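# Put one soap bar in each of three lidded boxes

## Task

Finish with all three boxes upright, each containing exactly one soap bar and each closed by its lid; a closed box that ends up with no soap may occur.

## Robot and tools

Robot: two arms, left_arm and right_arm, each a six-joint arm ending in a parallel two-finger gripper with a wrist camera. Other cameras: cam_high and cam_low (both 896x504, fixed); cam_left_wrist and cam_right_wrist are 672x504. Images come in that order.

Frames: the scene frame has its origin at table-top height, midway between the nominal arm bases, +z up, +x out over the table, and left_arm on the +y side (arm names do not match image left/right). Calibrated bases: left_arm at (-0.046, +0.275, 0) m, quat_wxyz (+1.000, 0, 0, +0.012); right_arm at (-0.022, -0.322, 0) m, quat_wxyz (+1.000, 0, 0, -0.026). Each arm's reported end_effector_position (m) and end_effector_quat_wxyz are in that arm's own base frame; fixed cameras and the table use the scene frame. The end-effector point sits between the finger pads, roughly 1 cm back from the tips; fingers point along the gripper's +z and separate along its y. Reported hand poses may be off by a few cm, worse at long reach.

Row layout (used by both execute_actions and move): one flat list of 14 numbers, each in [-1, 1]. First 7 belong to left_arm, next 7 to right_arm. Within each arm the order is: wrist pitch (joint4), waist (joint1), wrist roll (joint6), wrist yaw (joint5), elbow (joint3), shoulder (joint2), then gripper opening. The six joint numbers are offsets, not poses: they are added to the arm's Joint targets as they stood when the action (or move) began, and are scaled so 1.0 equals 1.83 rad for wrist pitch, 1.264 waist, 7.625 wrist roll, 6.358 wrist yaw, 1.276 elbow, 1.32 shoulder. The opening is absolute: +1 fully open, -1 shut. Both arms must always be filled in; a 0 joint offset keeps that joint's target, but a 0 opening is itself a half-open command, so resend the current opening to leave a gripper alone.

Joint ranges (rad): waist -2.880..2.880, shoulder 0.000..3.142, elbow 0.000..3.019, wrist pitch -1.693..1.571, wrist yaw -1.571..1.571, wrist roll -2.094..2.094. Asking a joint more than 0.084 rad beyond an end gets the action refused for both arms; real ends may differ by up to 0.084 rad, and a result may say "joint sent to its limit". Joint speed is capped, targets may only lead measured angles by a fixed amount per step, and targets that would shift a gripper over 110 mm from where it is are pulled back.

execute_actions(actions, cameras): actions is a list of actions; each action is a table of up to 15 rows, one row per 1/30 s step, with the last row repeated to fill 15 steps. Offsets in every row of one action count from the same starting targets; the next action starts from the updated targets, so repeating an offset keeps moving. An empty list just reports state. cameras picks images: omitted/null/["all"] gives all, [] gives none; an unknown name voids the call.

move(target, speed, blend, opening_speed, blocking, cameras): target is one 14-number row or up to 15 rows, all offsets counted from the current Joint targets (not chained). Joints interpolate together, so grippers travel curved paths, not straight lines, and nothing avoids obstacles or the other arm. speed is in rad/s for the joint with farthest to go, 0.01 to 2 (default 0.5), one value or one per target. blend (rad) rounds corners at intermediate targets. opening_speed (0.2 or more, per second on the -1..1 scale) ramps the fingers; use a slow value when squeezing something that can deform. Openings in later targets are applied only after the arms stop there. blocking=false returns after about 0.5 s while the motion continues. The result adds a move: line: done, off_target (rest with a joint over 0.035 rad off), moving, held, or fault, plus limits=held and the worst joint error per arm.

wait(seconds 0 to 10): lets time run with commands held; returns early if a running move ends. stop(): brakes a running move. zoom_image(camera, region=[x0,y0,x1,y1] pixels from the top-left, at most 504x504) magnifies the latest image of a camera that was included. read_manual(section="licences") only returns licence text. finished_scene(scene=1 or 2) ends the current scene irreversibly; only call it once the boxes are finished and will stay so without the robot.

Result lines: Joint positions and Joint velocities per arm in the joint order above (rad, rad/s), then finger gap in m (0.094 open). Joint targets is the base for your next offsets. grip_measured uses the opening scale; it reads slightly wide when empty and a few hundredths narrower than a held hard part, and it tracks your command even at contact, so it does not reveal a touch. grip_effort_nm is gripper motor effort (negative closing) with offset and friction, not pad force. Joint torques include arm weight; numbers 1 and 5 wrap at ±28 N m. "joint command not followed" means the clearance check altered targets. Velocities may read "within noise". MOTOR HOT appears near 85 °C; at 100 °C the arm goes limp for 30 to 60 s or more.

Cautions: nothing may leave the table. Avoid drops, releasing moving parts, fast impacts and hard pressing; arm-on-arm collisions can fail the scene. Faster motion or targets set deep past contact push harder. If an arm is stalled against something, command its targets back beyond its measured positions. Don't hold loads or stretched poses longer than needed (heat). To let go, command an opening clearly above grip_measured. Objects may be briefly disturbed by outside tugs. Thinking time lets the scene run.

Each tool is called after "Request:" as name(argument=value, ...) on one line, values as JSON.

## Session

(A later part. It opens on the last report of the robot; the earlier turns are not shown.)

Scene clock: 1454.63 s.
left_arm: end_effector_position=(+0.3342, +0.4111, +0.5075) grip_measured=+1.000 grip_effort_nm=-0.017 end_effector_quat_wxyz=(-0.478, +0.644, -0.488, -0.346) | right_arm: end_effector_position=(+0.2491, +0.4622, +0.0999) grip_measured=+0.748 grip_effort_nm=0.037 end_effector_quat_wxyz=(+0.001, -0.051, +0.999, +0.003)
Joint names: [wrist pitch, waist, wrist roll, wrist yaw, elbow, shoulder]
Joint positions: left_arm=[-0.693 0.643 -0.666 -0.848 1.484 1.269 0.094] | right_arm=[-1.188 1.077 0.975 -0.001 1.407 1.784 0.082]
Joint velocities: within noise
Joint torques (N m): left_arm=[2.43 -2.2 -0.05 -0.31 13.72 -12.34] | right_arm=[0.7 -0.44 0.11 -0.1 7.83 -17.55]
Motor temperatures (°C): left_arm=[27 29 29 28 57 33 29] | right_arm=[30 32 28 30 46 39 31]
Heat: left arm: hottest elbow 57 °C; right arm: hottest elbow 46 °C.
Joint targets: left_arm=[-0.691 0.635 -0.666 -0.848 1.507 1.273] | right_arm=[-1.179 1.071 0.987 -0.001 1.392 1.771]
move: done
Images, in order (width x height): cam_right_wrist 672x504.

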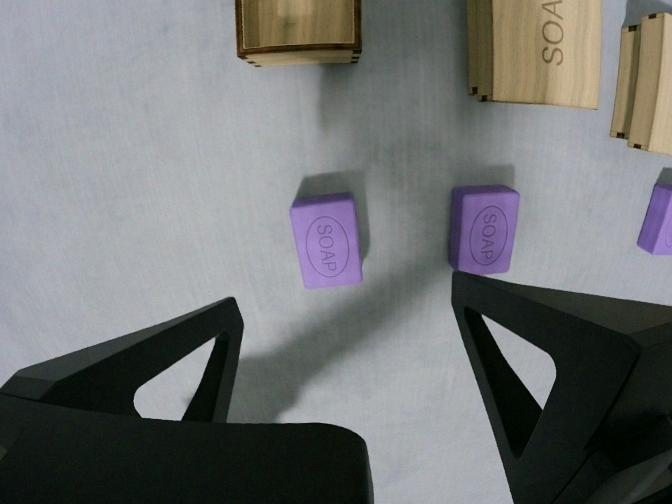

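Request:
move(target=[[0,0,0,0,0,0,1,0.0617,0.0245,-0.0193,0,-0.0306,0.0803,0.75],[0,0,0,0,0,0,1,0.1087,0.0245,-0.0193,0,-0.0588,0.1197,0.75],[0,0,0,0,0,0,1,0.1087,0.0245,-0.0193,0,-0.0588,0.1197,-0.28]], speed=[0.3,0.12,0.1], opening_speed=0.4, cameras=["cam_right_wrist"])

Scene clock: 1478.43 s.
left_arm: end_effector_position=(+0.3342, +0.4111, +0.5075) grip_measured=+1.000 grip_effort_nm=-0.007 end_effector_quat_wxyz=(-0.478, +0.644, -0.488, -0.346) | right_arm: end_effector_position=(+0.2434, +0.4732, +0.0121) grip_measured=-0.215 grip_effort_nm=-1.043 end_effector_quat_wxyz=(+0.001, -0.123, +0.992, +0.003)
Joint names: [wrist pitch, waist, wrist roll, wrist yaw, elbow, shoulder]
Joint positions: left_arm=[-0.693 0.643 -0.666 -0.848 1.484 1.269 0.094] | right_arm=[-0.989 1.096 0.851 -0.001 1.33 1.905 0.037]
Joint velocities: within noise
Joint torques (N m): left_arm=[2.41 -2.14 -0.05 -0.31 13.71 -12.34] | right_arm=[0.69 0.67 -0.09 -0.11 7.19 -15.5]
Motor temperatures (°C): left_arm=[27 28 29 28 57 33 29] | right_arm=[30 32 28 30 45 39 31]
Heat: left arm: hottest elbow 57 °C; right arm: hottest elbow 45 °C.
Joint targets: left_arm=[-0.691 0.635 -0.666 -0.848 1.507 1.273] | right_arm=[-0.981 1.102 0.839 -0.001 1.317 1.929]
move: done
Images, in order (width x height): cam_right_wrist 672x504.

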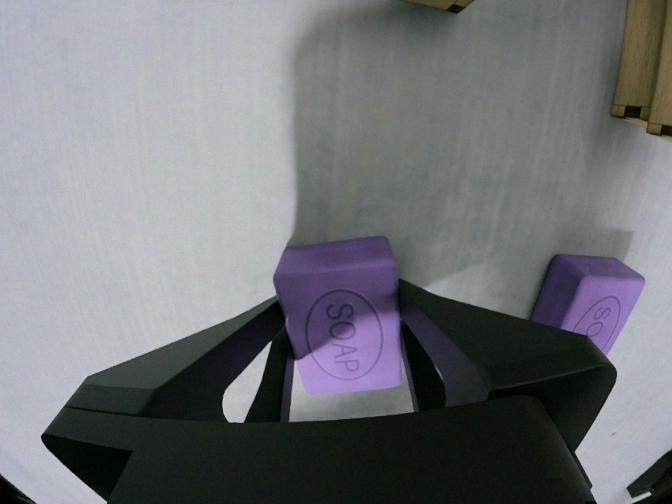

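Request:
move(target=[[0,0,0,0,0,0,1,0,0,0,0,0,0,0.5],[0,0,0,0,0,0,1,-0.024,0,-0.0131,0,0.0619,-0.0394,0.5],[0,0,0,0,0,0,1,-0.024,0,-0.0131,0,0.0619,-0.0394,-0.28]], speed=0.1, opening_speed=0.4, cameras=["cam_right_wrist"])

Scene clock: 1524.97 s.
left_arm: end_effector_position=(+0.3342, +0.4111, +0.5075) grip_measured=+1.000 grip_effort_nm=-0.022 end_effector_quat_wxyz=(-0.478, +0.644, -0.488, -0.346) | right_arm: end_effector_position=(+0.2446, +0.4753, +0.0261) grip_measured=-0.258 grip_effort_nm=-1.038 end_effector_quat_wxyz=(+0.003, -0.172, +0.985, +0.005)
Joint names: [wrist pitch, waist, wrist roll, wrist yaw, elbow, shoulder]
Joint positions: left_arm=[-0.693 0.643 -0.666 -0.848 1.484 1.269 0.094] | right_arm=[-1.017 1.096 0.751 -0.001 1.346 1.888 0.035]
Joint velocities: within noise
Joint torques (N m): left_arm=[2.43 -2.2 -0.05 -0.31 13.7 -12.34] | right_arm=[0.12 0.62 -0.1 -0.11 12.63 -18.14]
Motor temperatures (°C): left_arm=[27 28 29 28 57 33 29] | right_arm=[30 32 28 30 45 38 32]
Heat: left arm: hottest elbow 57 °C; right arm: hottest elbow 45 °C.
Joint targets: left_arm=[-0.691 0.635 -0.666 -0.848 1.507 1.273] | right_arm=[-1.025 1.102 0.739 -0.001 1.396 1.877]
move: off_target (right_arm); target 3's new numbers were sent with right_arm's elbow 0.050 rad from that target; right_arm: the elbow is farthest, 0.050 rad from its target
Images, in order (width x height): cam_right_wrist 672x504.

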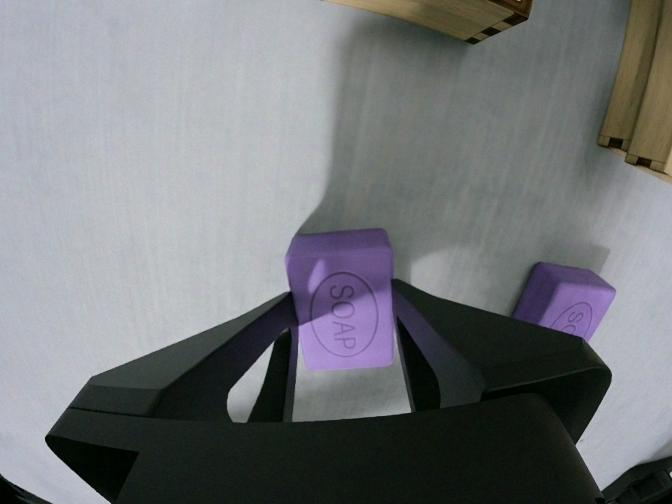

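Request:
move(target=[[0,0,0,0,0,0,1,-0.0716,0,0,0,0.0564,-0.047,-0.28],[0,0,0,0,0,0,1,-0.1426,-0.1677,0.0184,0,0.2957,0.1159,-0.28]], speed=[0.12,0.3], cameras=["cam_right_wrist","cam_high"])

Scene clock: 1548.67 s.
left_arm: end_effector_position=(+0.3342, +0.4111, +0.5075) grip_measured=+1.000 grip_effort_nm=-0.017 end_effector_quat_wxyz=(-0.478, +0.644, -0.488, -0.346) | right_arm: end_effector_position=(+0.3840, +0.4723, +0.0914) grip_measured=-0.261 grip_effort_nm=-1.077 end_effector_quat_wxyz=(+0.001, -0.011, +1.000, +0.002)
Joint names: [wrist pitch, waist, wrist roll, wrist yaw, elbow, shoulder]
Joint positions: left_arm=[-0.693 0.643 -0.666 -0.848 1.484 1.269 0.094] | right_arm=[-1.278 0.889 0.867 -0.001 1.712 2.001 0.035]
Joint velocities: within noise
Joint torques (N m): left_arm=[2.44 -2.2 -0.05 -0.31 13.7 -12.34] | right_arm=[0.03 0.21 0.11 -0.11 14.61 -17.67]
Motor temperatures (°C): left_arm=[27 28 29 28 57 33 29] | right_arm=[30 32 28 30 48 38 32]
Heat: left arm: hottest elbow 57 °C; right arm: hottest elbow 48 °C.
Joint targets: left_arm=[-0.691 0.635 -0.666 -0.848 1.507 1.273] | right_arm=[-1.285 0.890 0.880 -0.001 1.774 2.030]
move: off_target (right_arm); right_arm: the elbow is farthest, 0.061 rad from its target
Images, in order (width x height): cam_high 896x504, cam_right_wrist 672x504.

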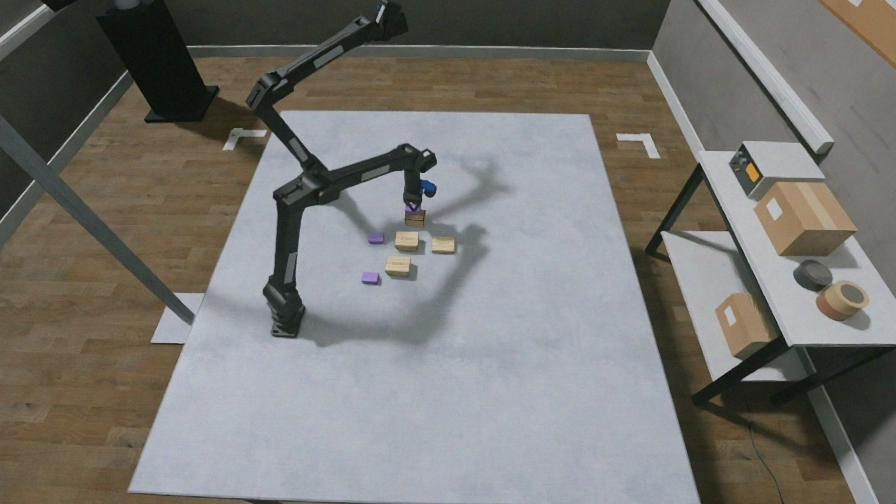

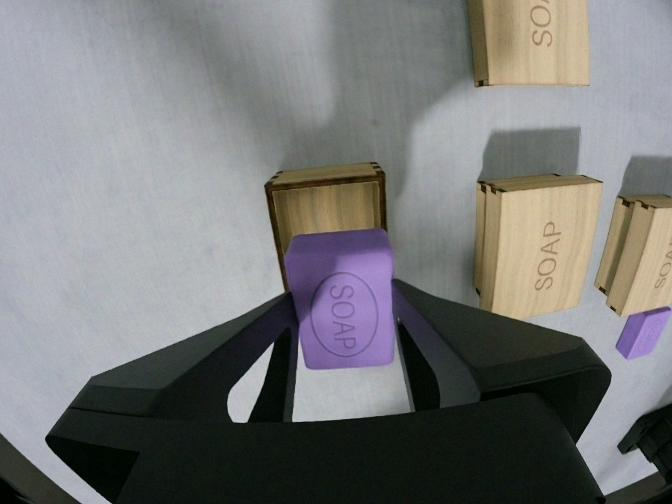

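Request:
move(target=[0,0,0,0,0,0,1,0.0574,0,0,0,-0.0764,0.0455,-0.28], speed=0.1, cameras=["cam_right_wrist","cam_low"])

Request:
zoom_image(camera="cam_low", region=[485, 250, 577, 320])

Request:
zoom_image(camera="cam_right_wrist", region=[200, 150, 480, 390])

Scene clock: 1572.47 s.
left_arm: end_effector_position=(+0.3342, +0.4111, +0.5075) grip_measured=+1.000 grip_effort_nm=-0.007 end_effector_quat_wxyz=(-0.478, +0.644, -0.488, -0.346) | right_arm: end_effector_position=(+0.3894, +0.4790, +0.0446) grip_measured=-0.261 grip_effort_nm=-1.082 end_effector_quat_wxyz=(+0.001, -0.010, +1.000, +0.002)
Joint names: [wrist pitch, waist, wrist roll, wrist yaw, elbow, shoulder]
Joint positions: left_arm=[-0.693 0.643 -0.666 -0.848 1.484 1.269 0.094] | right_arm=[-1.189 0.889 0.868 -0.001 1.688 2.066 0.035]
Joint velocities: within noise
Joint torques (N m): left_arm=[2.41 -2.26 -0.05 -0.31 13.72 -12.34] | right_arm=[0.61 0.21 0.12 -0.11 8.18 -18.67]
Motor temperatures (°C): left_arm=[27 28 29 28 57 33 29] | right_arm=[30 32 28 30 54 37 32]
Heat: left arm: hottest elbow 57 °C; right arm: hottest elbow 54 °C.
Joint targets: left_arm=[-0.691 0.635 -0.666 -0.848 1.507 1.273] | right_arm=[-1.180 0.890 0.880 -0.001 1.676 2.090]
move: done
Images, in order (width x height): cam_low 896x504, cam_right_wrist 672x504.

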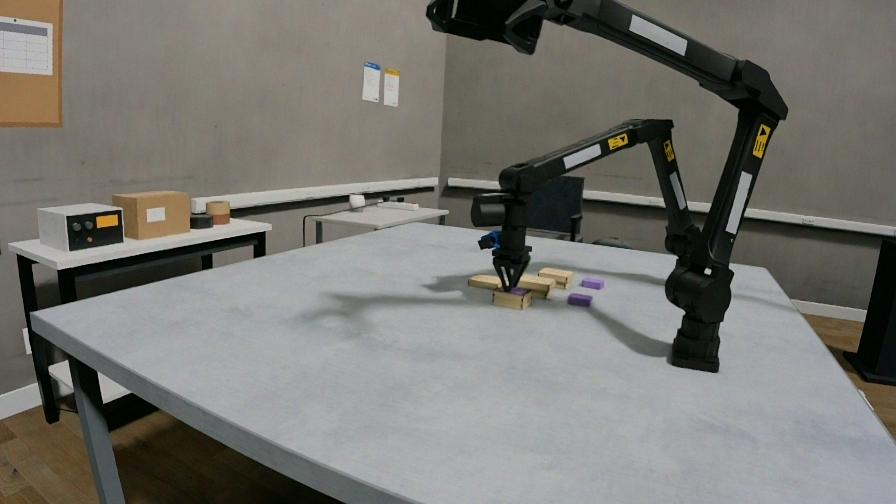

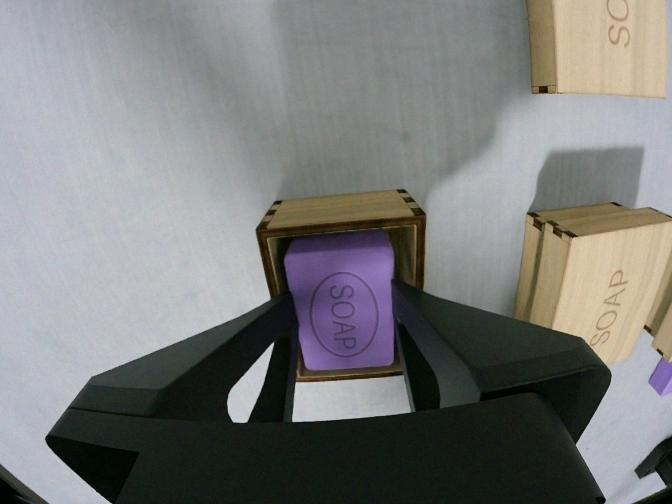

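Scaled by 5.478 from the camera's 896x504 image, which has a finer 1280x720 frame.

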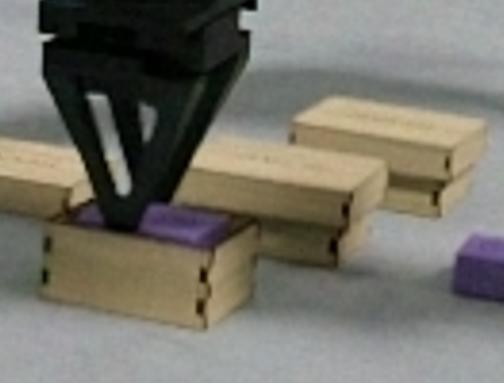

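Scaled by 1.800 from the camera's 672x504 image, which has a finer 960x720 frame.

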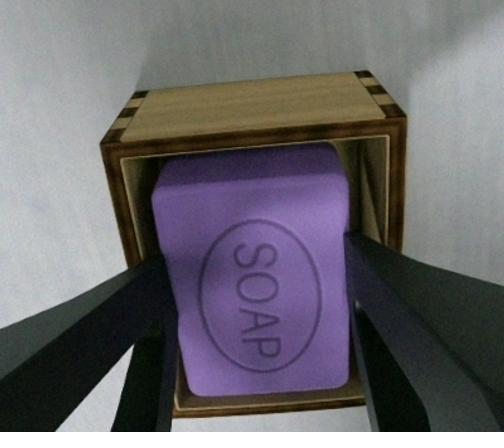

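Request:
move(target=[[0,0,0,0,0,0,1,0.0098,0,0,0,-0.0073,0.0066,-0.28],[0,0,0,0,0,0,1,0.0098,0,0,0,-0.0073,0.0066,-0.14]], speed=0.05, opening_speed=0.2, cameras=["cam_right_wrist"])

Request:
zoom_image(camera="cam_right_wrist", region=[200, 150, 480, 390])

Scene clock: 1592.43 s.
left_arm: end_effector_position=(+0.3342, +0.4111, +0.5075) grip_measured=+1.000 grip_effort_nm=-0.017 end_effector_quat_wxyz=(-0.478, +0.644, -0.488, -0.346) | right_arm: end_effector_position=(+0.3901, +0.4798, +0.0391) grip_measured=-0.142 grip_effort_nm=0.046 end_effector_quat_wxyz=(+0.003, -0.010, +1.000, +0.004)
Joint names: [wrist pitch, waist, wrist roll, wrist yaw, elbow, shoulder]
Joint positions: left_arm=[-0.693 0.643 -0.666 -0.848 1.484 1.269 0.094] | right_arm=[-1.171 0.889 0.868 -0.001 1.68 2.071 0.04]
Joint velocities: within noise
Joint torques (N m): left_arm=[2.43 -2.14 -0.05 -0.31 13.72 -12.34] | right_arm=[0.7 0.21 0.12 -0.11 7.95 -18.32]
Motor temperatures (°C): left_arm=[27 28 29 28 58 33 29] | right_arm=[30 32 28 30 49 38 32]
Heat: left arm: hottest elbow 58 °C; right arm: hottest elbow 49 °C.
Joint targets: left_arm=[-0.691 0.635 -0.666 -0.848 1.507 1.273] | right_arm=[-1.162 0.890 0.880 -0.001 1.667 2.099]
move: done
Images, in order (width x height): cam_right_wrist 672x504.

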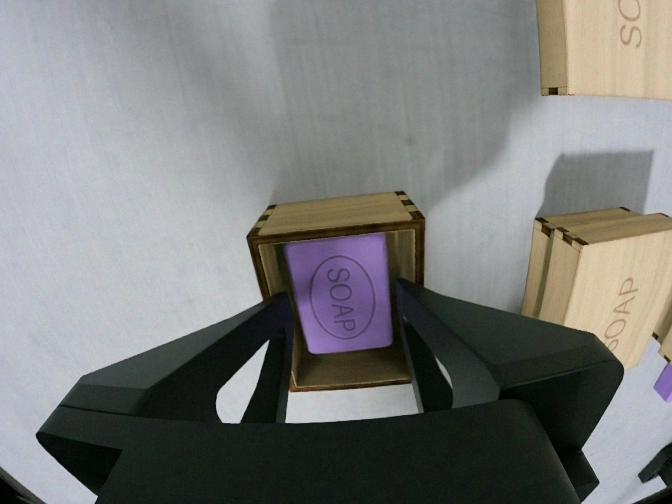

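Scaled by 1.800 from the camera's 672x504 image, which has a finer 960x720 frame.

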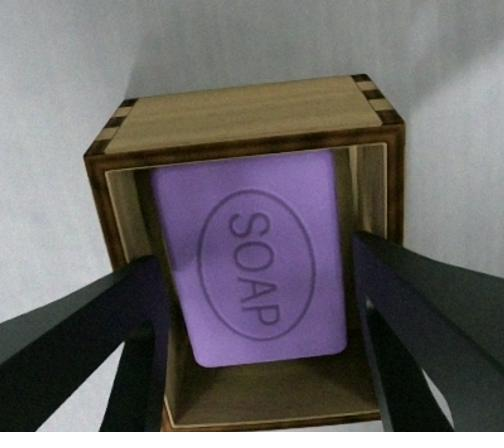

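Request:
move(target=[[0,0,0,0,0,0,1,-0.0153,0,0,0,0.0611,-0.0477,-0.14],[0,0,0,0,0,0,1,-0.0852,0,0,0,0.1168,-0.0697,-0.14],[0,0,0,0,0,0,1,-0.0852,-0.2195,-0.0547,0,0.1168,-0.0697,0.75]], speed=[0.08,0.15,0.4], opening_speed=0.6, cameras=["cam_right_wrist"])

Scene clock: 1621.53 s.
left_arm: end_effector_position=(+0.3342, +0.4111, +0.5075) grip_measured=+1.000 grip_effort_nm=-0.012 end_effector_quat_wxyz=(-0.478, +0.644, -0.488, -0.346) | right_arm: end_effector_position=(+0.5059, +0.3520, +0.0983) grip_measured=+0.747 grip_effort_nm=0.037 end_effector_quat_wxyz=(+0.000, -0.067, +0.998, +0.000)
Joint names: [wrist pitch, waist, wrist roll, wrist yaw, elbow, shoulder]
Joint positions: left_arm=[-0.693 0.643 -0.666 -0.848 1.484 1.269 0.094] | right_arm=[-1.311 0.608 0.474 -0.001 1.759 2.019 0.082]
Joint velocities: within noise
Joint torques (N m): left_arm=[2.41 -2.2 -0.05 -0.31 13.71 -12.34] | right_arm=[0.09 0.5 -0.09 -0.12 14.27 -21.3]
Motor temperatures (°C): left_arm=[27 28 29 28 58 33 29] | right_arm=[30 32 28 30 48 39 31]
Heat: left arm: hottest elbow 58 °C; right arm: hottest elbow 48 °C.
Joint targets: left_arm=[-0.691 0.635 -0.666 -0.848 1.507 1.273] | right_arm=[-1.319 0.612 0.463 0.000 1.816 2.007]
move: off_target (right_arm); target 3's new numbers were sent with right_arm's elbow 0.057 rad from that target; right_arm: the elbow is farthest, 0.057 rad from its target
Images, in order (width x height): cam_right_wrist 672x504.

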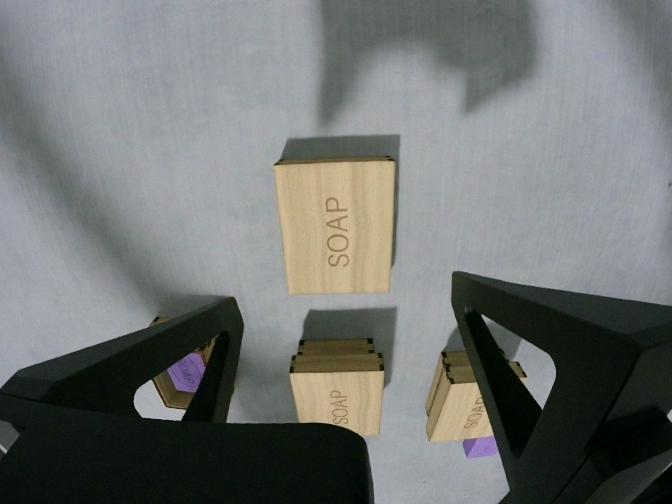

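Request:
move(target=[[0,0,0,0,0,0,1,0.1131,0.0075,-0.0039,0,-0.1336,0.0917,0.75],[0,0,0,0,0,0,1,0.1131,0.0075,-0.0039,0,-0.1336,0.0917,0.3]], speed=0.15, opening_speed=0.3, cameras=["cam_right_wrist"])

Scene clock: 1641.77 s.
left_arm: end_effector_position=(+0.3342, +0.4111, +0.5075) grip_measured=+1.000 grip_effort_nm=-0.012 end_effector_quat_wxyz=(-0.478, +0.644, -0.488, -0.346) | right_arm: end_effector_position=(+0.5062, +0.3564, +0.0138) grip_measured=+0.388 grip_effort_nm=-1.043 end_effector_quat_wxyz=(+0.004, -0.085, +0.996, +0.002)
Joint names: [wrist pitch, waist, wrist roll, wrist yaw, elbow, shoulder]
Joint positions: left_arm=[-0.693 0.643 -0.666 -0.848 1.484 1.269 0.094] | right_arm=[-1.12 0.614 0.444 -0.001 1.658 2.1 0.065]
Joint velocities: within noise
Joint torques (N m): left_arm=[2.43 -2.2 -0.05 -0.31 13.72 -12.34] | right_arm=[0.73 0.85 -0.1 -0.12 7.79 -18.55]
Motor temperatures (°C): left_arm=[27 28 29 28 58 33 29] | right_arm=[30 32 28 30 50 40 31]
Heat: left arm: hottest elbow 58 °C; right arm: hottest elbow 50 °C.
Joint targets: left_arm=[-0.691 0.635 -0.666 -0.848 1.507 1.273] | right_arm=[-1.111 0.622 0.433 0.000 1.645 2.128]
move: done
Images, in order (width x height): cam_right_wrist 672x504.

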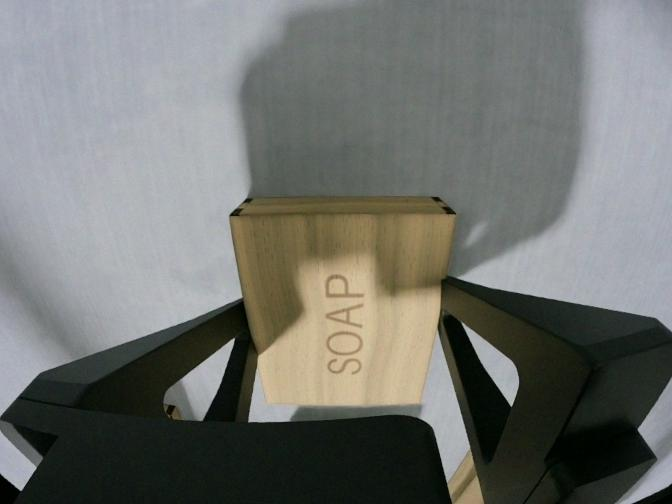

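Request:
move(target=[[0,0,0,0,0,0,1,-0.0148,0,0,0,0.0611,-0.0477,0.3],[0,0,0,0,0,0,1,-0.1137,0,0,0,0.134,-0.0917,0.3],[0,0,0,0,0,0,1,-0.1137,0.2215,0.049,0,0.134,-0.0917,0.3],[0,0,0,0,0,0,1,-0.0538,0.2215,0.049,0,0.0337,-0.0432,0.3]], speed=[0.1,0.2,0.4,0.15], cameras=["cam_right_wrist"])

Request:
zoom_image(camera="cam_right_wrist", region=[200, 150, 340, 240])

Request:
zoom_image(camera="cam_right_wrist", region=[340, 150, 480, 240])

Scene clock: 1675.50 s.
left_arm: end_effector_position=(+0.3342, +0.4111, +0.5075) grip_measured=+1.000 grip_effort_nm=-0.012 end_effector_quat_wxyz=(-0.478, +0.644, -0.488, -0.346) | right_arm: end_effector_position=(+0.3801, +0.4847, +0.0587) grip_measured=+0.386 grip_effort_nm=-1.077 end_effector_quat_wxyz=(+0.001, -0.056, +0.998, +0.001)
Joint names: [wrist pitch, waist, wrist roll, wrist yaw, elbow, shoulder]
Joint positions: left_arm=[-0.693 0.643 -0.666 -0.848 1.484 1.269 0.094] | right_arm=[-1.218 0.906 0.795 -0.001 1.7 2.049 0.065]
Joint velocities: within noise
Joint torques (N m): left_arm=[2.41 -2.26 -0.05 -0.31 13.72 -12.34] | right_arm=[0.69 -0.26 0.12 -0.11 8.27 -18.26]
Motor temperatures (°C): left_arm=[27 28 29 28 58 33 29] | right_arm=[30 32 28 30 47 37 32]
Heat: left arm: hottest elbow 58 °C; right arm: hottest elbow 47 °C.
Joint targets: left_arm=[-0.691 0.635 -0.666 -0.848 1.507 1.273] | right_arm=[-1.210 0.902 0.807 0.000 1.689 2.071]
move: done
Images, in order (width x height): cam_right_wrist 672x504.

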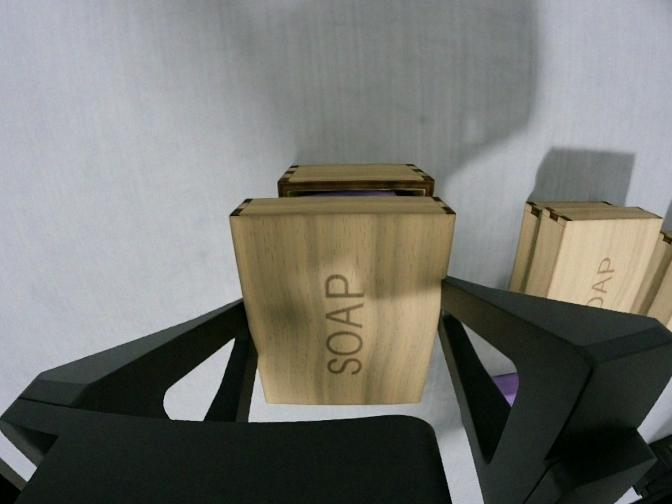

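Scaled by 3.600 from the camera's 672x504 image, which has a finer 960x720 frame.

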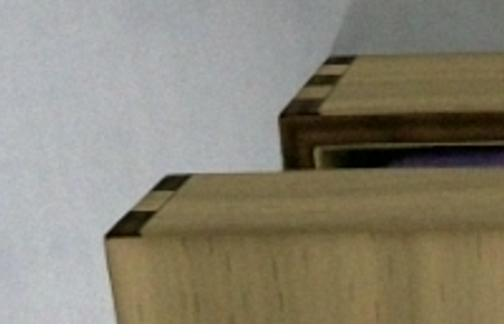

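Scaled by 3.600 from the camera's 672x504 image, which has a finer 960x720 frame.

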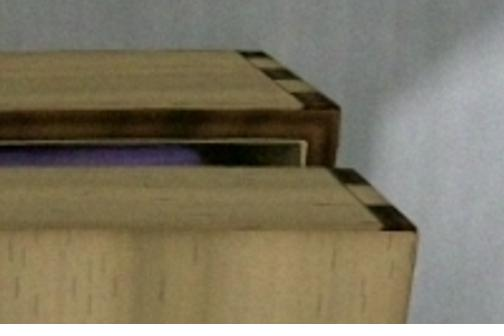

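Request:
move(target=[0,0,0,0,0,0,1,0.0052,-0.0146,-0.0051,0,-0.0016,0.0045,0.3], speed=0.05, cameras=["cam_right_wrist"])

Request:
zoom_image(camera="cam_right_wrist", region=[200, 150, 340, 240])

Request:
zoom_image(camera="cam_right_wrist", region=[340, 150, 480, 240])

Scene clock: 1701.83 s.
left_arm: end_effector_position=(+0.3342, +0.4111, +0.5075) grip_measured=+1.000 grip_effort_nm=-0.017 end_effector_quat_wxyz=(-0.478, +0.644, -0.488, -0.346) | right_arm: end_effector_position=(+0.3891, +0.4805, +0.0588) grip_measured=+0.386 grip_effort_nm=-1.082 end_effector_quat_wxyz=(+0.004, -0.055, +0.998, +0.005)
Joint names: [wrist pitch, waist, wrist roll, wrist yaw, elbow, shoulder]
Joint positions: left_arm=[-0.693 0.643 -0.666 -0.848 1.484 1.269 0.094] | right_arm=[-1.209 0.891 0.78 -0.001 1.7 2.049 0.065]
Joint velocities: within noise
Joint torques (N m): left_arm=[2.43 -2.2 -0.05 -0.31 13.71 -12.34] | right_arm=[0.7 -0.56 -0.05 -0.11 8.12 -18.2]
Motor temperatures (°C): left_arm=[27 28 29 28 58 33 29] | right_arm=[30 32 28 30 46 37 32]
Heat: left arm: hottest elbow 58 °C; right arm: hottest elbow 46 °C.
Joint targets: left_arm=[-0.691 0.635 -0.666 -0.848 1.507 1.273] | right_arm=[-1.200 0.884 0.768 0.000 1.687 2.077]
move: done
Images, in order (width x height): cam_right_wrist 672x504.

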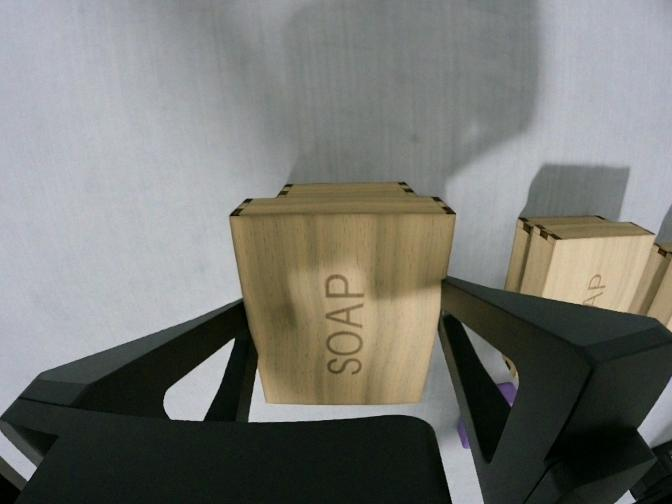

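Scaled by 3.600 from the camera's 672x504 image, which has a finer 960x720 frame.

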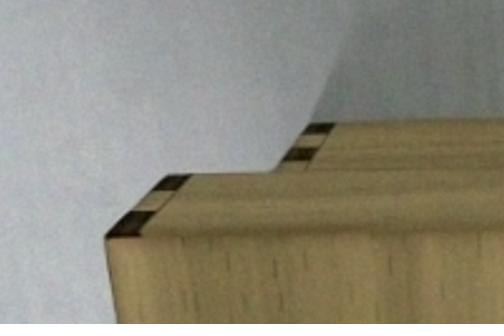

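Scaled by 3.600 from the camera's 672x504 image, which has a finer 960x720 frame.

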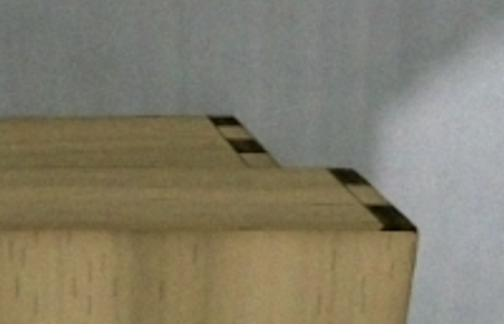

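Request:
move(target=[[0,0,0,0,0,0,1,0.0033,-0.001,0,0,-0.0063,0.0038,0.3],[0,0,0,0,0,0,1,0.0306,-0.001,0,0,-0.0266,0.022,0.3]], speed=[0.05,0.04], cameras=["cam_right_wrist","cam_low"])

Request:
zoom_image(camera="cam_right_wrist", region=[200, 150, 480, 240])

Request:
zoom_image(camera="cam_low", region=[485, 250, 577, 320])

Scene clock: 1731.67 s.
left_arm: end_effector_position=(+0.3342, +0.4111, +0.5075) grip_measured=+1.000 grip_effort_nm=-0.017 end_effector_quat_wxyz=(-0.478, +0.644, -0.488, -0.346) | right_arm: end_effector_position=(+0.3895, +0.4805, +0.0477) grip_measured=+0.386 grip_effort_nm=-1.072 end_effector_quat_wxyz=(+0.005, -0.056, +0.998, +0.007)
Joint names: [wrist pitch, waist, wrist roll, wrist yaw, elbow, shoulder]
Joint positions: left_arm=[-0.693 0.643 -0.666 -0.848 1.484 1.269 0.094] | right_arm=[-1.179 0.89 0.779 -0.001 1.682 2.058 0.065]
Joint velocities: within noise
Joint torques (N m): left_arm=[2.41 -2.2 -0.05 -0.31 13.72 -12.34] | right_arm=[1.68 -0.67 -0.09 -0.1 6.64 -16.67]
Motor temperatures (°C): left_arm=[27 28 29 28 58 33 29] | right_arm=[30 32 28 30 45 37 33]
Heat: left arm: hottest elbow 58 °C; right arm: hottest elbow 45 °C.
Joint targets: left_arm=[-0.691 0.635 -0.666 -0.848 1.507 1.273] | right_arm=[-1.144 0.882 0.768 0.000 1.652 2.106]
move: off_target (right_arm); right_arm: the shoulder is farthest, 0.048 rad from its target
Images, in order (width x height): cam_low 896x504, cam_right_wrist 672x504.

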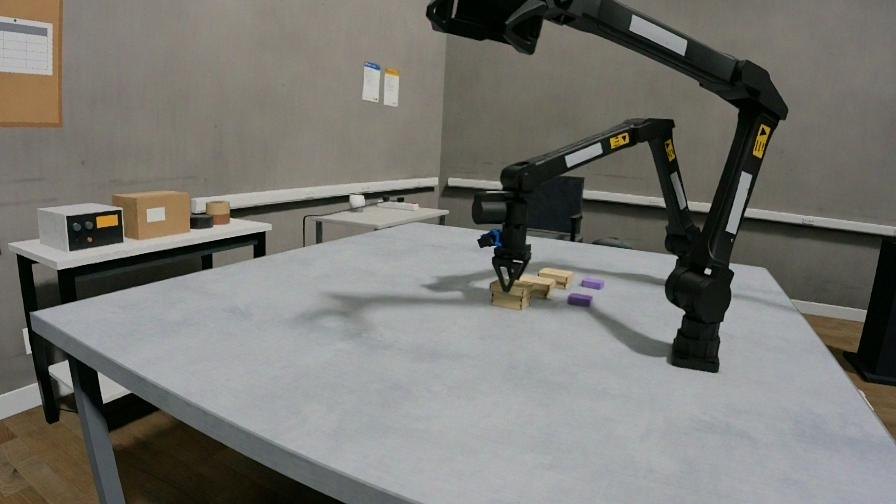

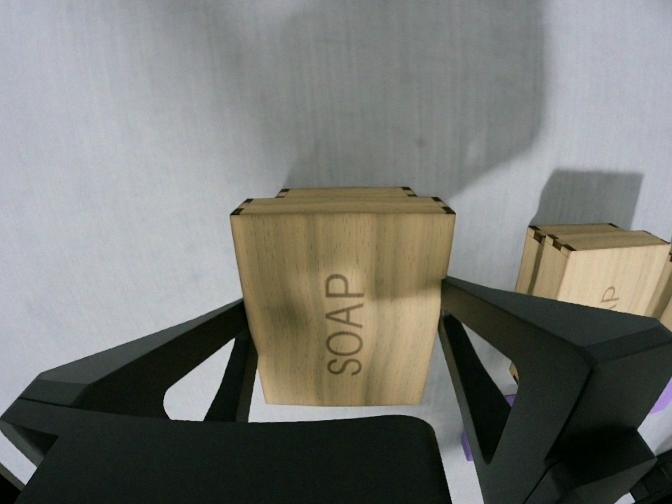

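Scaled by 1.800 from the camera's 672x504 image, which has a finer 960x720 frame.

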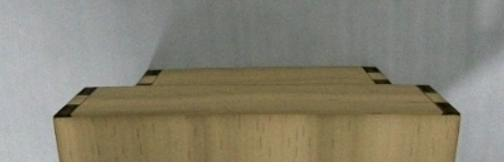

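Scaled by 5.478 from the camera's 896x504 image, which has a finer 1280x720 frame.

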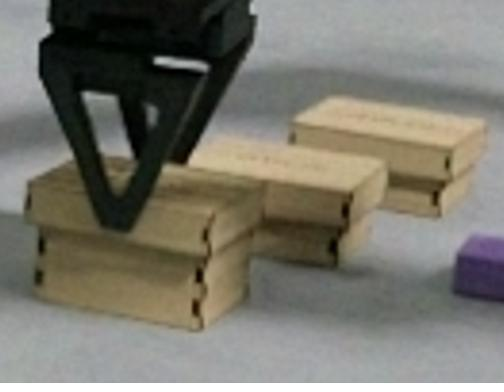

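Request:
move(target=[[0,0,0,0,0,0,1,-0.0525,0,0,0,0.069,-0.065,0.3],[0,0,0,0,0,0,1,-0.0268,-0.0016,-0.001,0,0.018,-0.0205,0.3]], speed=[0.1,0.1], cameras=["cam_right_wrist"])

Request:
zoom_image(camera="cam_right_wrist", region=[200, 150, 340, 240])

Request:
zoom_image(camera="cam_right_wrist", region=[340, 150, 480, 240])

Scene clock: 1770.97 s.
left_arm: end_effector_position=(+0.3342, +0.4111, +0.5075) grip_measured=+1.000 grip_effort_nm=-0.007 end_effector_quat_wxyz=(-0.478, +0.644, -0.488, -0.346) | right_arm: end_effector_position=(+0.3872, +0.4759, +0.0524) grip_measured=+0.386 grip_effort_nm=-1.072 end_effector_quat_wxyz=(+0.000, -0.058, +0.998, +0.001)
Joint names: [wrist pitch, waist, wrist roll, wrist yaw, elbow, shoulder]
Joint positions: left_arm=[-0.693 0.643 -0.666 -0.848 1.484 1.269 0.094] | right_arm=[-1.202 0.888 0.772 -0.001 1.682 2.05 0.065]
Joint velocities: within noise
Joint torques (N m): left_arm=[2.43 -2.2 -0.05 -0.31 13.72 -12.34] | right_arm=[0.7 -0.67 -0.08 -0.11 8.54 -17.96]
Motor temperatures (°C): left_arm=[27 28 29 28 58 33 29] | right_arm=[30 32 28 30 44 37 33]
Heat: left arm: hottest elbow 58 °C; right arm: hottest elbow 44 °C.
Joint targets: left_arm=[-0.691 0.635 -0.666 -0.848 1.507 1.273] | right_arm=[-1.193 0.880 0.760 -0.001 1.675 2.079]
move: done
Images, in order (width x height): cam_right_wrist 672x504.

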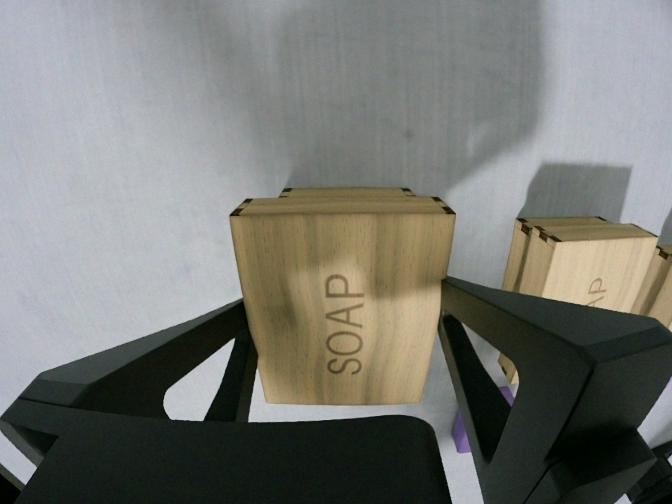

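Scaled by 3.600 from the camera's 672x504 image, which has a finer 960x720 frame.

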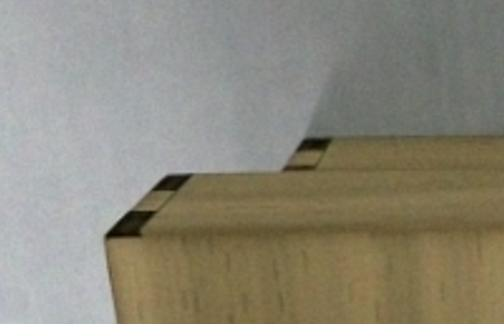

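Scaled by 3.600 from the camera's 672x504 image, which has a finer 960x720 frame.

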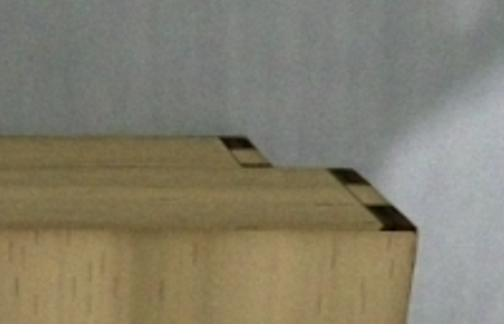

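Request:
move(target=[[0,0,0,0,0,0,1,-0.0093,0,0,0,0,-0.0485,0.3],[0,0,0,0,0,0,1,0.0094,0,0,0,-0.0227,-0.0091,0.3],[0,0,0,0,0,0,1,0.0333,0,0,0,-0.0415,0.0076,0.3]], speed=[0.1,0.08,0.04], cameras=["cam_right_wrist"])

Request:
zoom_image(camera="cam_right_wrist", region=[200, 150, 340, 240])

Request:
zoom_image(camera="cam_right_wrist", region=[340, 150, 480, 240])

Scene clock: 1802.40 s.
left_arm: end_effector_position=(+0.3342, +0.4111, +0.5075) grip_measured=+1.000 grip_effort_nm=-0.007 end_effector_quat_wxyz=(-0.478, +0.644, -0.488, -0.346) | right_arm: end_effector_position=(+0.3853, +0.4735, +0.0338) grip_measured=+0.386 grip_effort_nm=-1.077 end_effector_quat_wxyz=(+0.004, -0.059, +0.998, +0.004)
Joint names: [wrist pitch, waist, wrist roll, wrist yaw, elbow, shoulder]
Joint positions: left_arm=[-0.693 0.643 -0.666 -0.848 1.484 1.269 0.094] | right_arm=[-1.144 0.888 0.77 -0.001 1.639 2.055 0.065]
Joint velocities: within noise
Joint torques (N m): left_arm=[2.43 -2.2 -0.05 -0.31 13.71 -12.34] | right_arm=[0.77 -0.67 -0.11 -0.1 7.58 -18.02]
Motor temperatures (°C): left_arm=[27 28 29 28 58 33 29] | right_arm=[30 32 28 30 45 37 33]
Heat: left arm: hottest elbow 58 °C; right arm: hottest elbow 45 °C.
Joint targets: left_arm=[-0.691 0.635 -0.666 -0.848 1.507 1.273] | right_arm=[-1.132 0.880 0.760 0.000 1.622 2.089]
move: done
Images, in order (width x height): cam_right_wrist 672x504.

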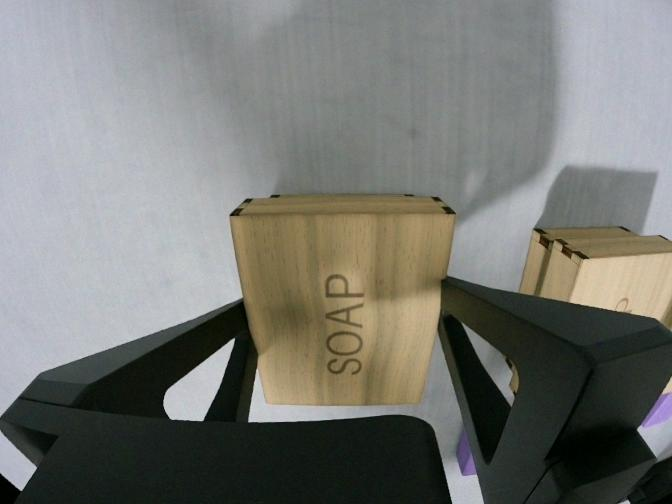

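Scaled by 3.600 from the camera's 672x504 image, which has a finer 960x720 frame.

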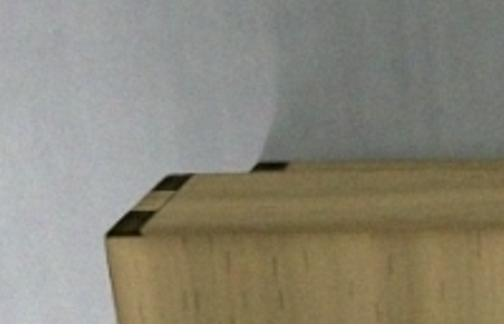

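Scaled by 3.600 from the camera's 672x504 image, which has a finer 960x720 frame.

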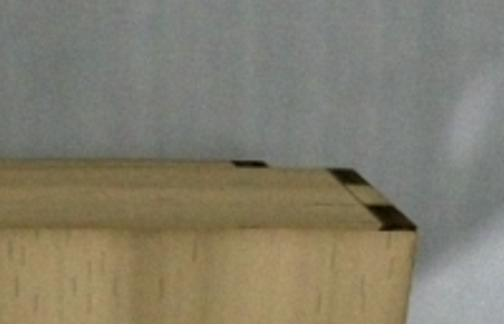

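Request:
move(target=[0,0,0,0,0,0,1,0.004,0,0,0,-0.0015,0.009,0.3], speed=0.04, cameras=["cam_low"])

Request:
zoom_image(camera="cam_low", region=[485, 250, 577, 320])

Scene clock: 1810.77 s.
left_arm: end_effector_position=(+0.3342, +0.4111, +0.5075) grip_measured=+1.000 grip_effort_nm=-0.017 end_effector_quat_wxyz=(-0.478, +0.644, -0.488, -0.346) | right_arm: end_effector_position=(+0.3855, +0.4738, +0.0336) grip_measured=+0.386 grip_effort_nm=-1.077 end_effector_quat_wxyz=(+0.004, -0.059, +0.998, +0.005)
Joint names: [wrist pitch, waist, wrist roll, wrist yaw, elbow, shoulder]
Joint positions: left_arm=[-0.693 0.643 -0.666 -0.848 1.484 1.269 0.094] | right_arm=[-1.142 0.888 0.77 -0.001 1.639 2.056 0.065]
Joint velocities: within noise
Joint torques (N m): left_arm=[2.41 -2.2 -0.05 -0.31 13.72 -12.34] | right_arm=[0.99 -0.62 -0.08 -0.11 7.41 -16.67]
Motor temperatures (°C): left_arm=[27 28 29 28 58 33 29] | right_arm=[30 32 28 30 45 38 33]
Heat: left arm: hottest elbow 58 °C; right arm: hottest elbow 45 °C.
Joint targets: left_arm=[-0.691 0.635 -0.666 -0.848 1.507 1.273] | right_arm=[-1.125 0.880 0.760 0.000 1.621 2.101]
move: off_target (right_arm); right_arm: the shoulder is farthest, 0.045 rad from its target
Images, in order (width x height): cam_low 896x504.

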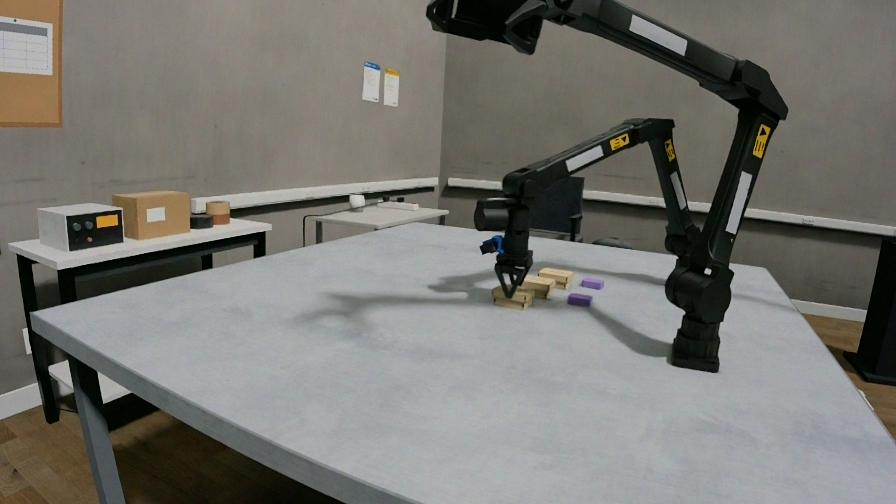

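Scaled by 5.478 from the camera's 896x504 image, which has a finer 1280x720 frame.

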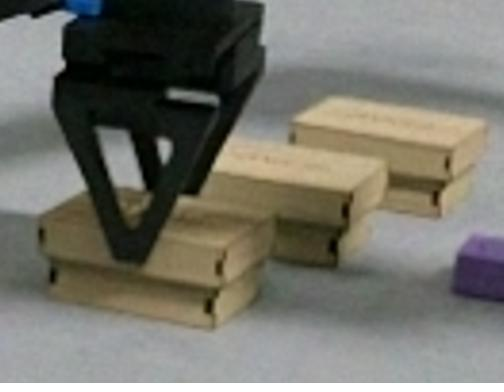

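Request:
move(target=[[0,0,0,0,0,0,1,0,0,0,0,0,-0.015,0.3],[0,0,0,0,0,0,1,0,0,0,0,0,-0.015,0.75],[0,0,0,0,0,0,1,-0.09,0,0,0,0.11,-0.075,0.75]], opening_speed=0.5, speed=0.15)

Request:
zoom_image(camera="cam_low", region=[400, 220, 640, 360])

Scene clock: 1865.67 s.
left_arm: end_effector_position=(+0.3342, +0.4111, +0.5075) grip_measured=+1.000 grip_effort_nm=-0.012 end_effector_quat_wxyz=(-0.478, +0.644, -0.488, -0.346) | right_arm: end_effector_position=(+0.3829, +0.4699, +0.0868) grip_measured=+0.748 grip_effort_nm=0.032 end_effector_quat_wxyz=(-0.004, -0.059, +0.998, -0.003)
Joint names: [wrist pitch, waist, wrist roll, wrist yaw, elbow, shoulder]
Joint positions: left_arm=[-0.693 0.643 -0.666 -0.848 1.484 1.269 0.094] | right_arm=[-1.282 0.888 0.77 -0.001 1.709 2.007 0.082]
Joint velocities: within noise
Joint torques (N m): left_arm=[2.43 -2.2 -0.05 -0.31 13.71 -12.34] | right_arm=[0.1 -0.56 -0.08 -0.11 13.63 -20.48]
Motor temperatures (°C): left_arm=[27 28 29 28 59 33 29] | right_arm=[30 32 28 30 46 39 33]
Heat: left arm: hottest elbow 59 °C; right arm: hottest elbow 46 °C.
Joint targets: left_arm=[-0.691 0.635 -0.666 -0.848 1.507 1.273] | right_arm=[-1.290 0.880 0.760 0.000 1.761 2.002]
move: off_target (right_arm); right_arm: the elbow is farthest, 0.053 rad from its target

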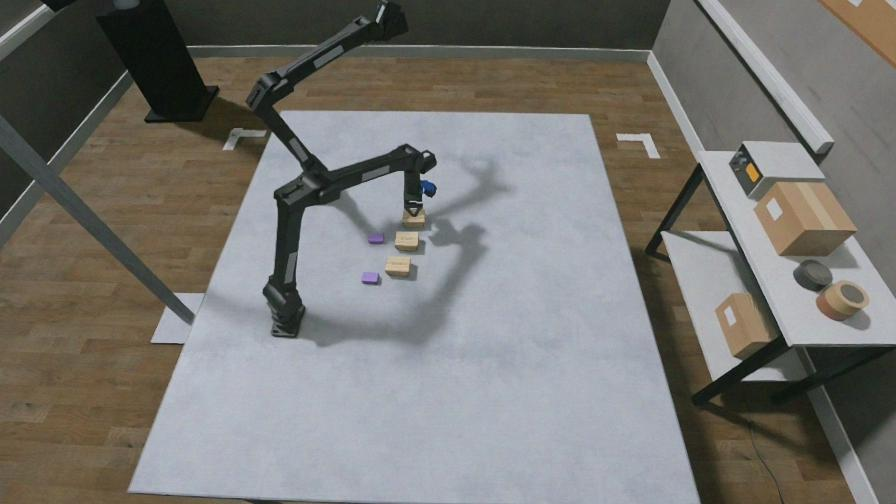

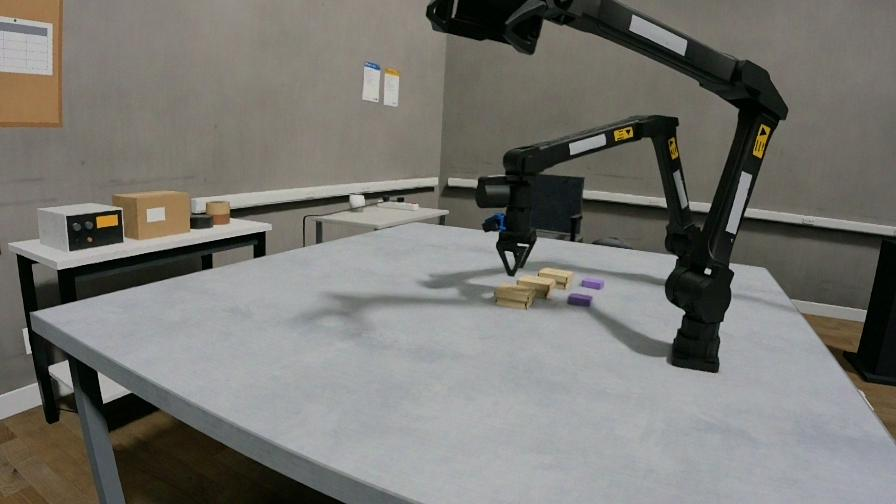

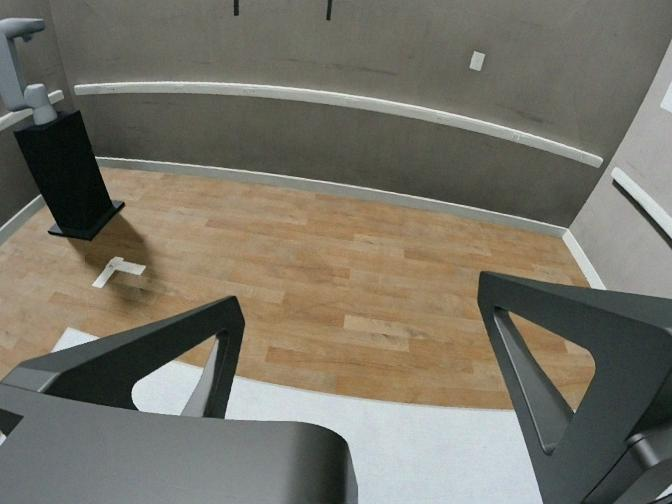

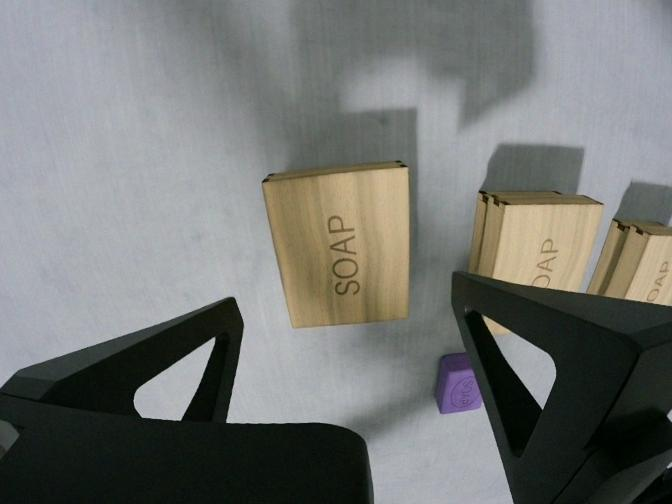

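Scaled by 2.100 from the camera's 896x504 image, which has a finer 1280x720 frame.

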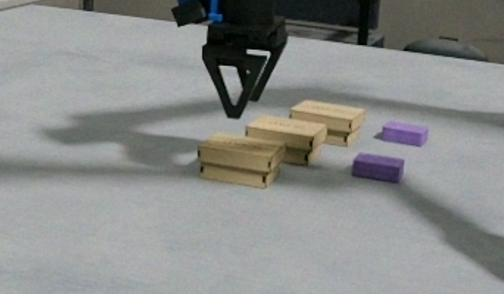

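Request:
zoom_image(camera="cam_low", region=[485, 255, 585, 320])

Request:
zoom_image(camera="cam_right_wrist", region=[220, 130, 672, 430])

Scaled by 5.040 from the camera's 896x504 image, which has a finer 1280x720 frame.

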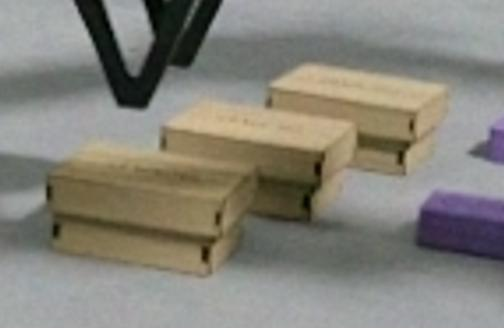

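Scaled by 1.115 from the camera's 672x504 image, which has a finer 960x720 frame.

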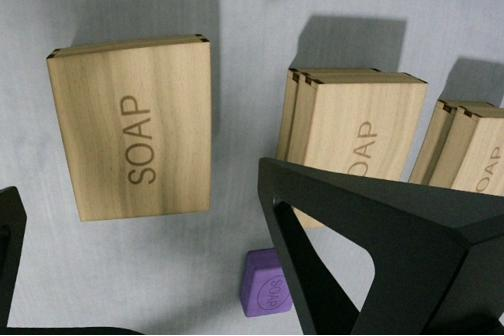

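Request:
finished_scene(scene=1)

The scene is finished: the task was done.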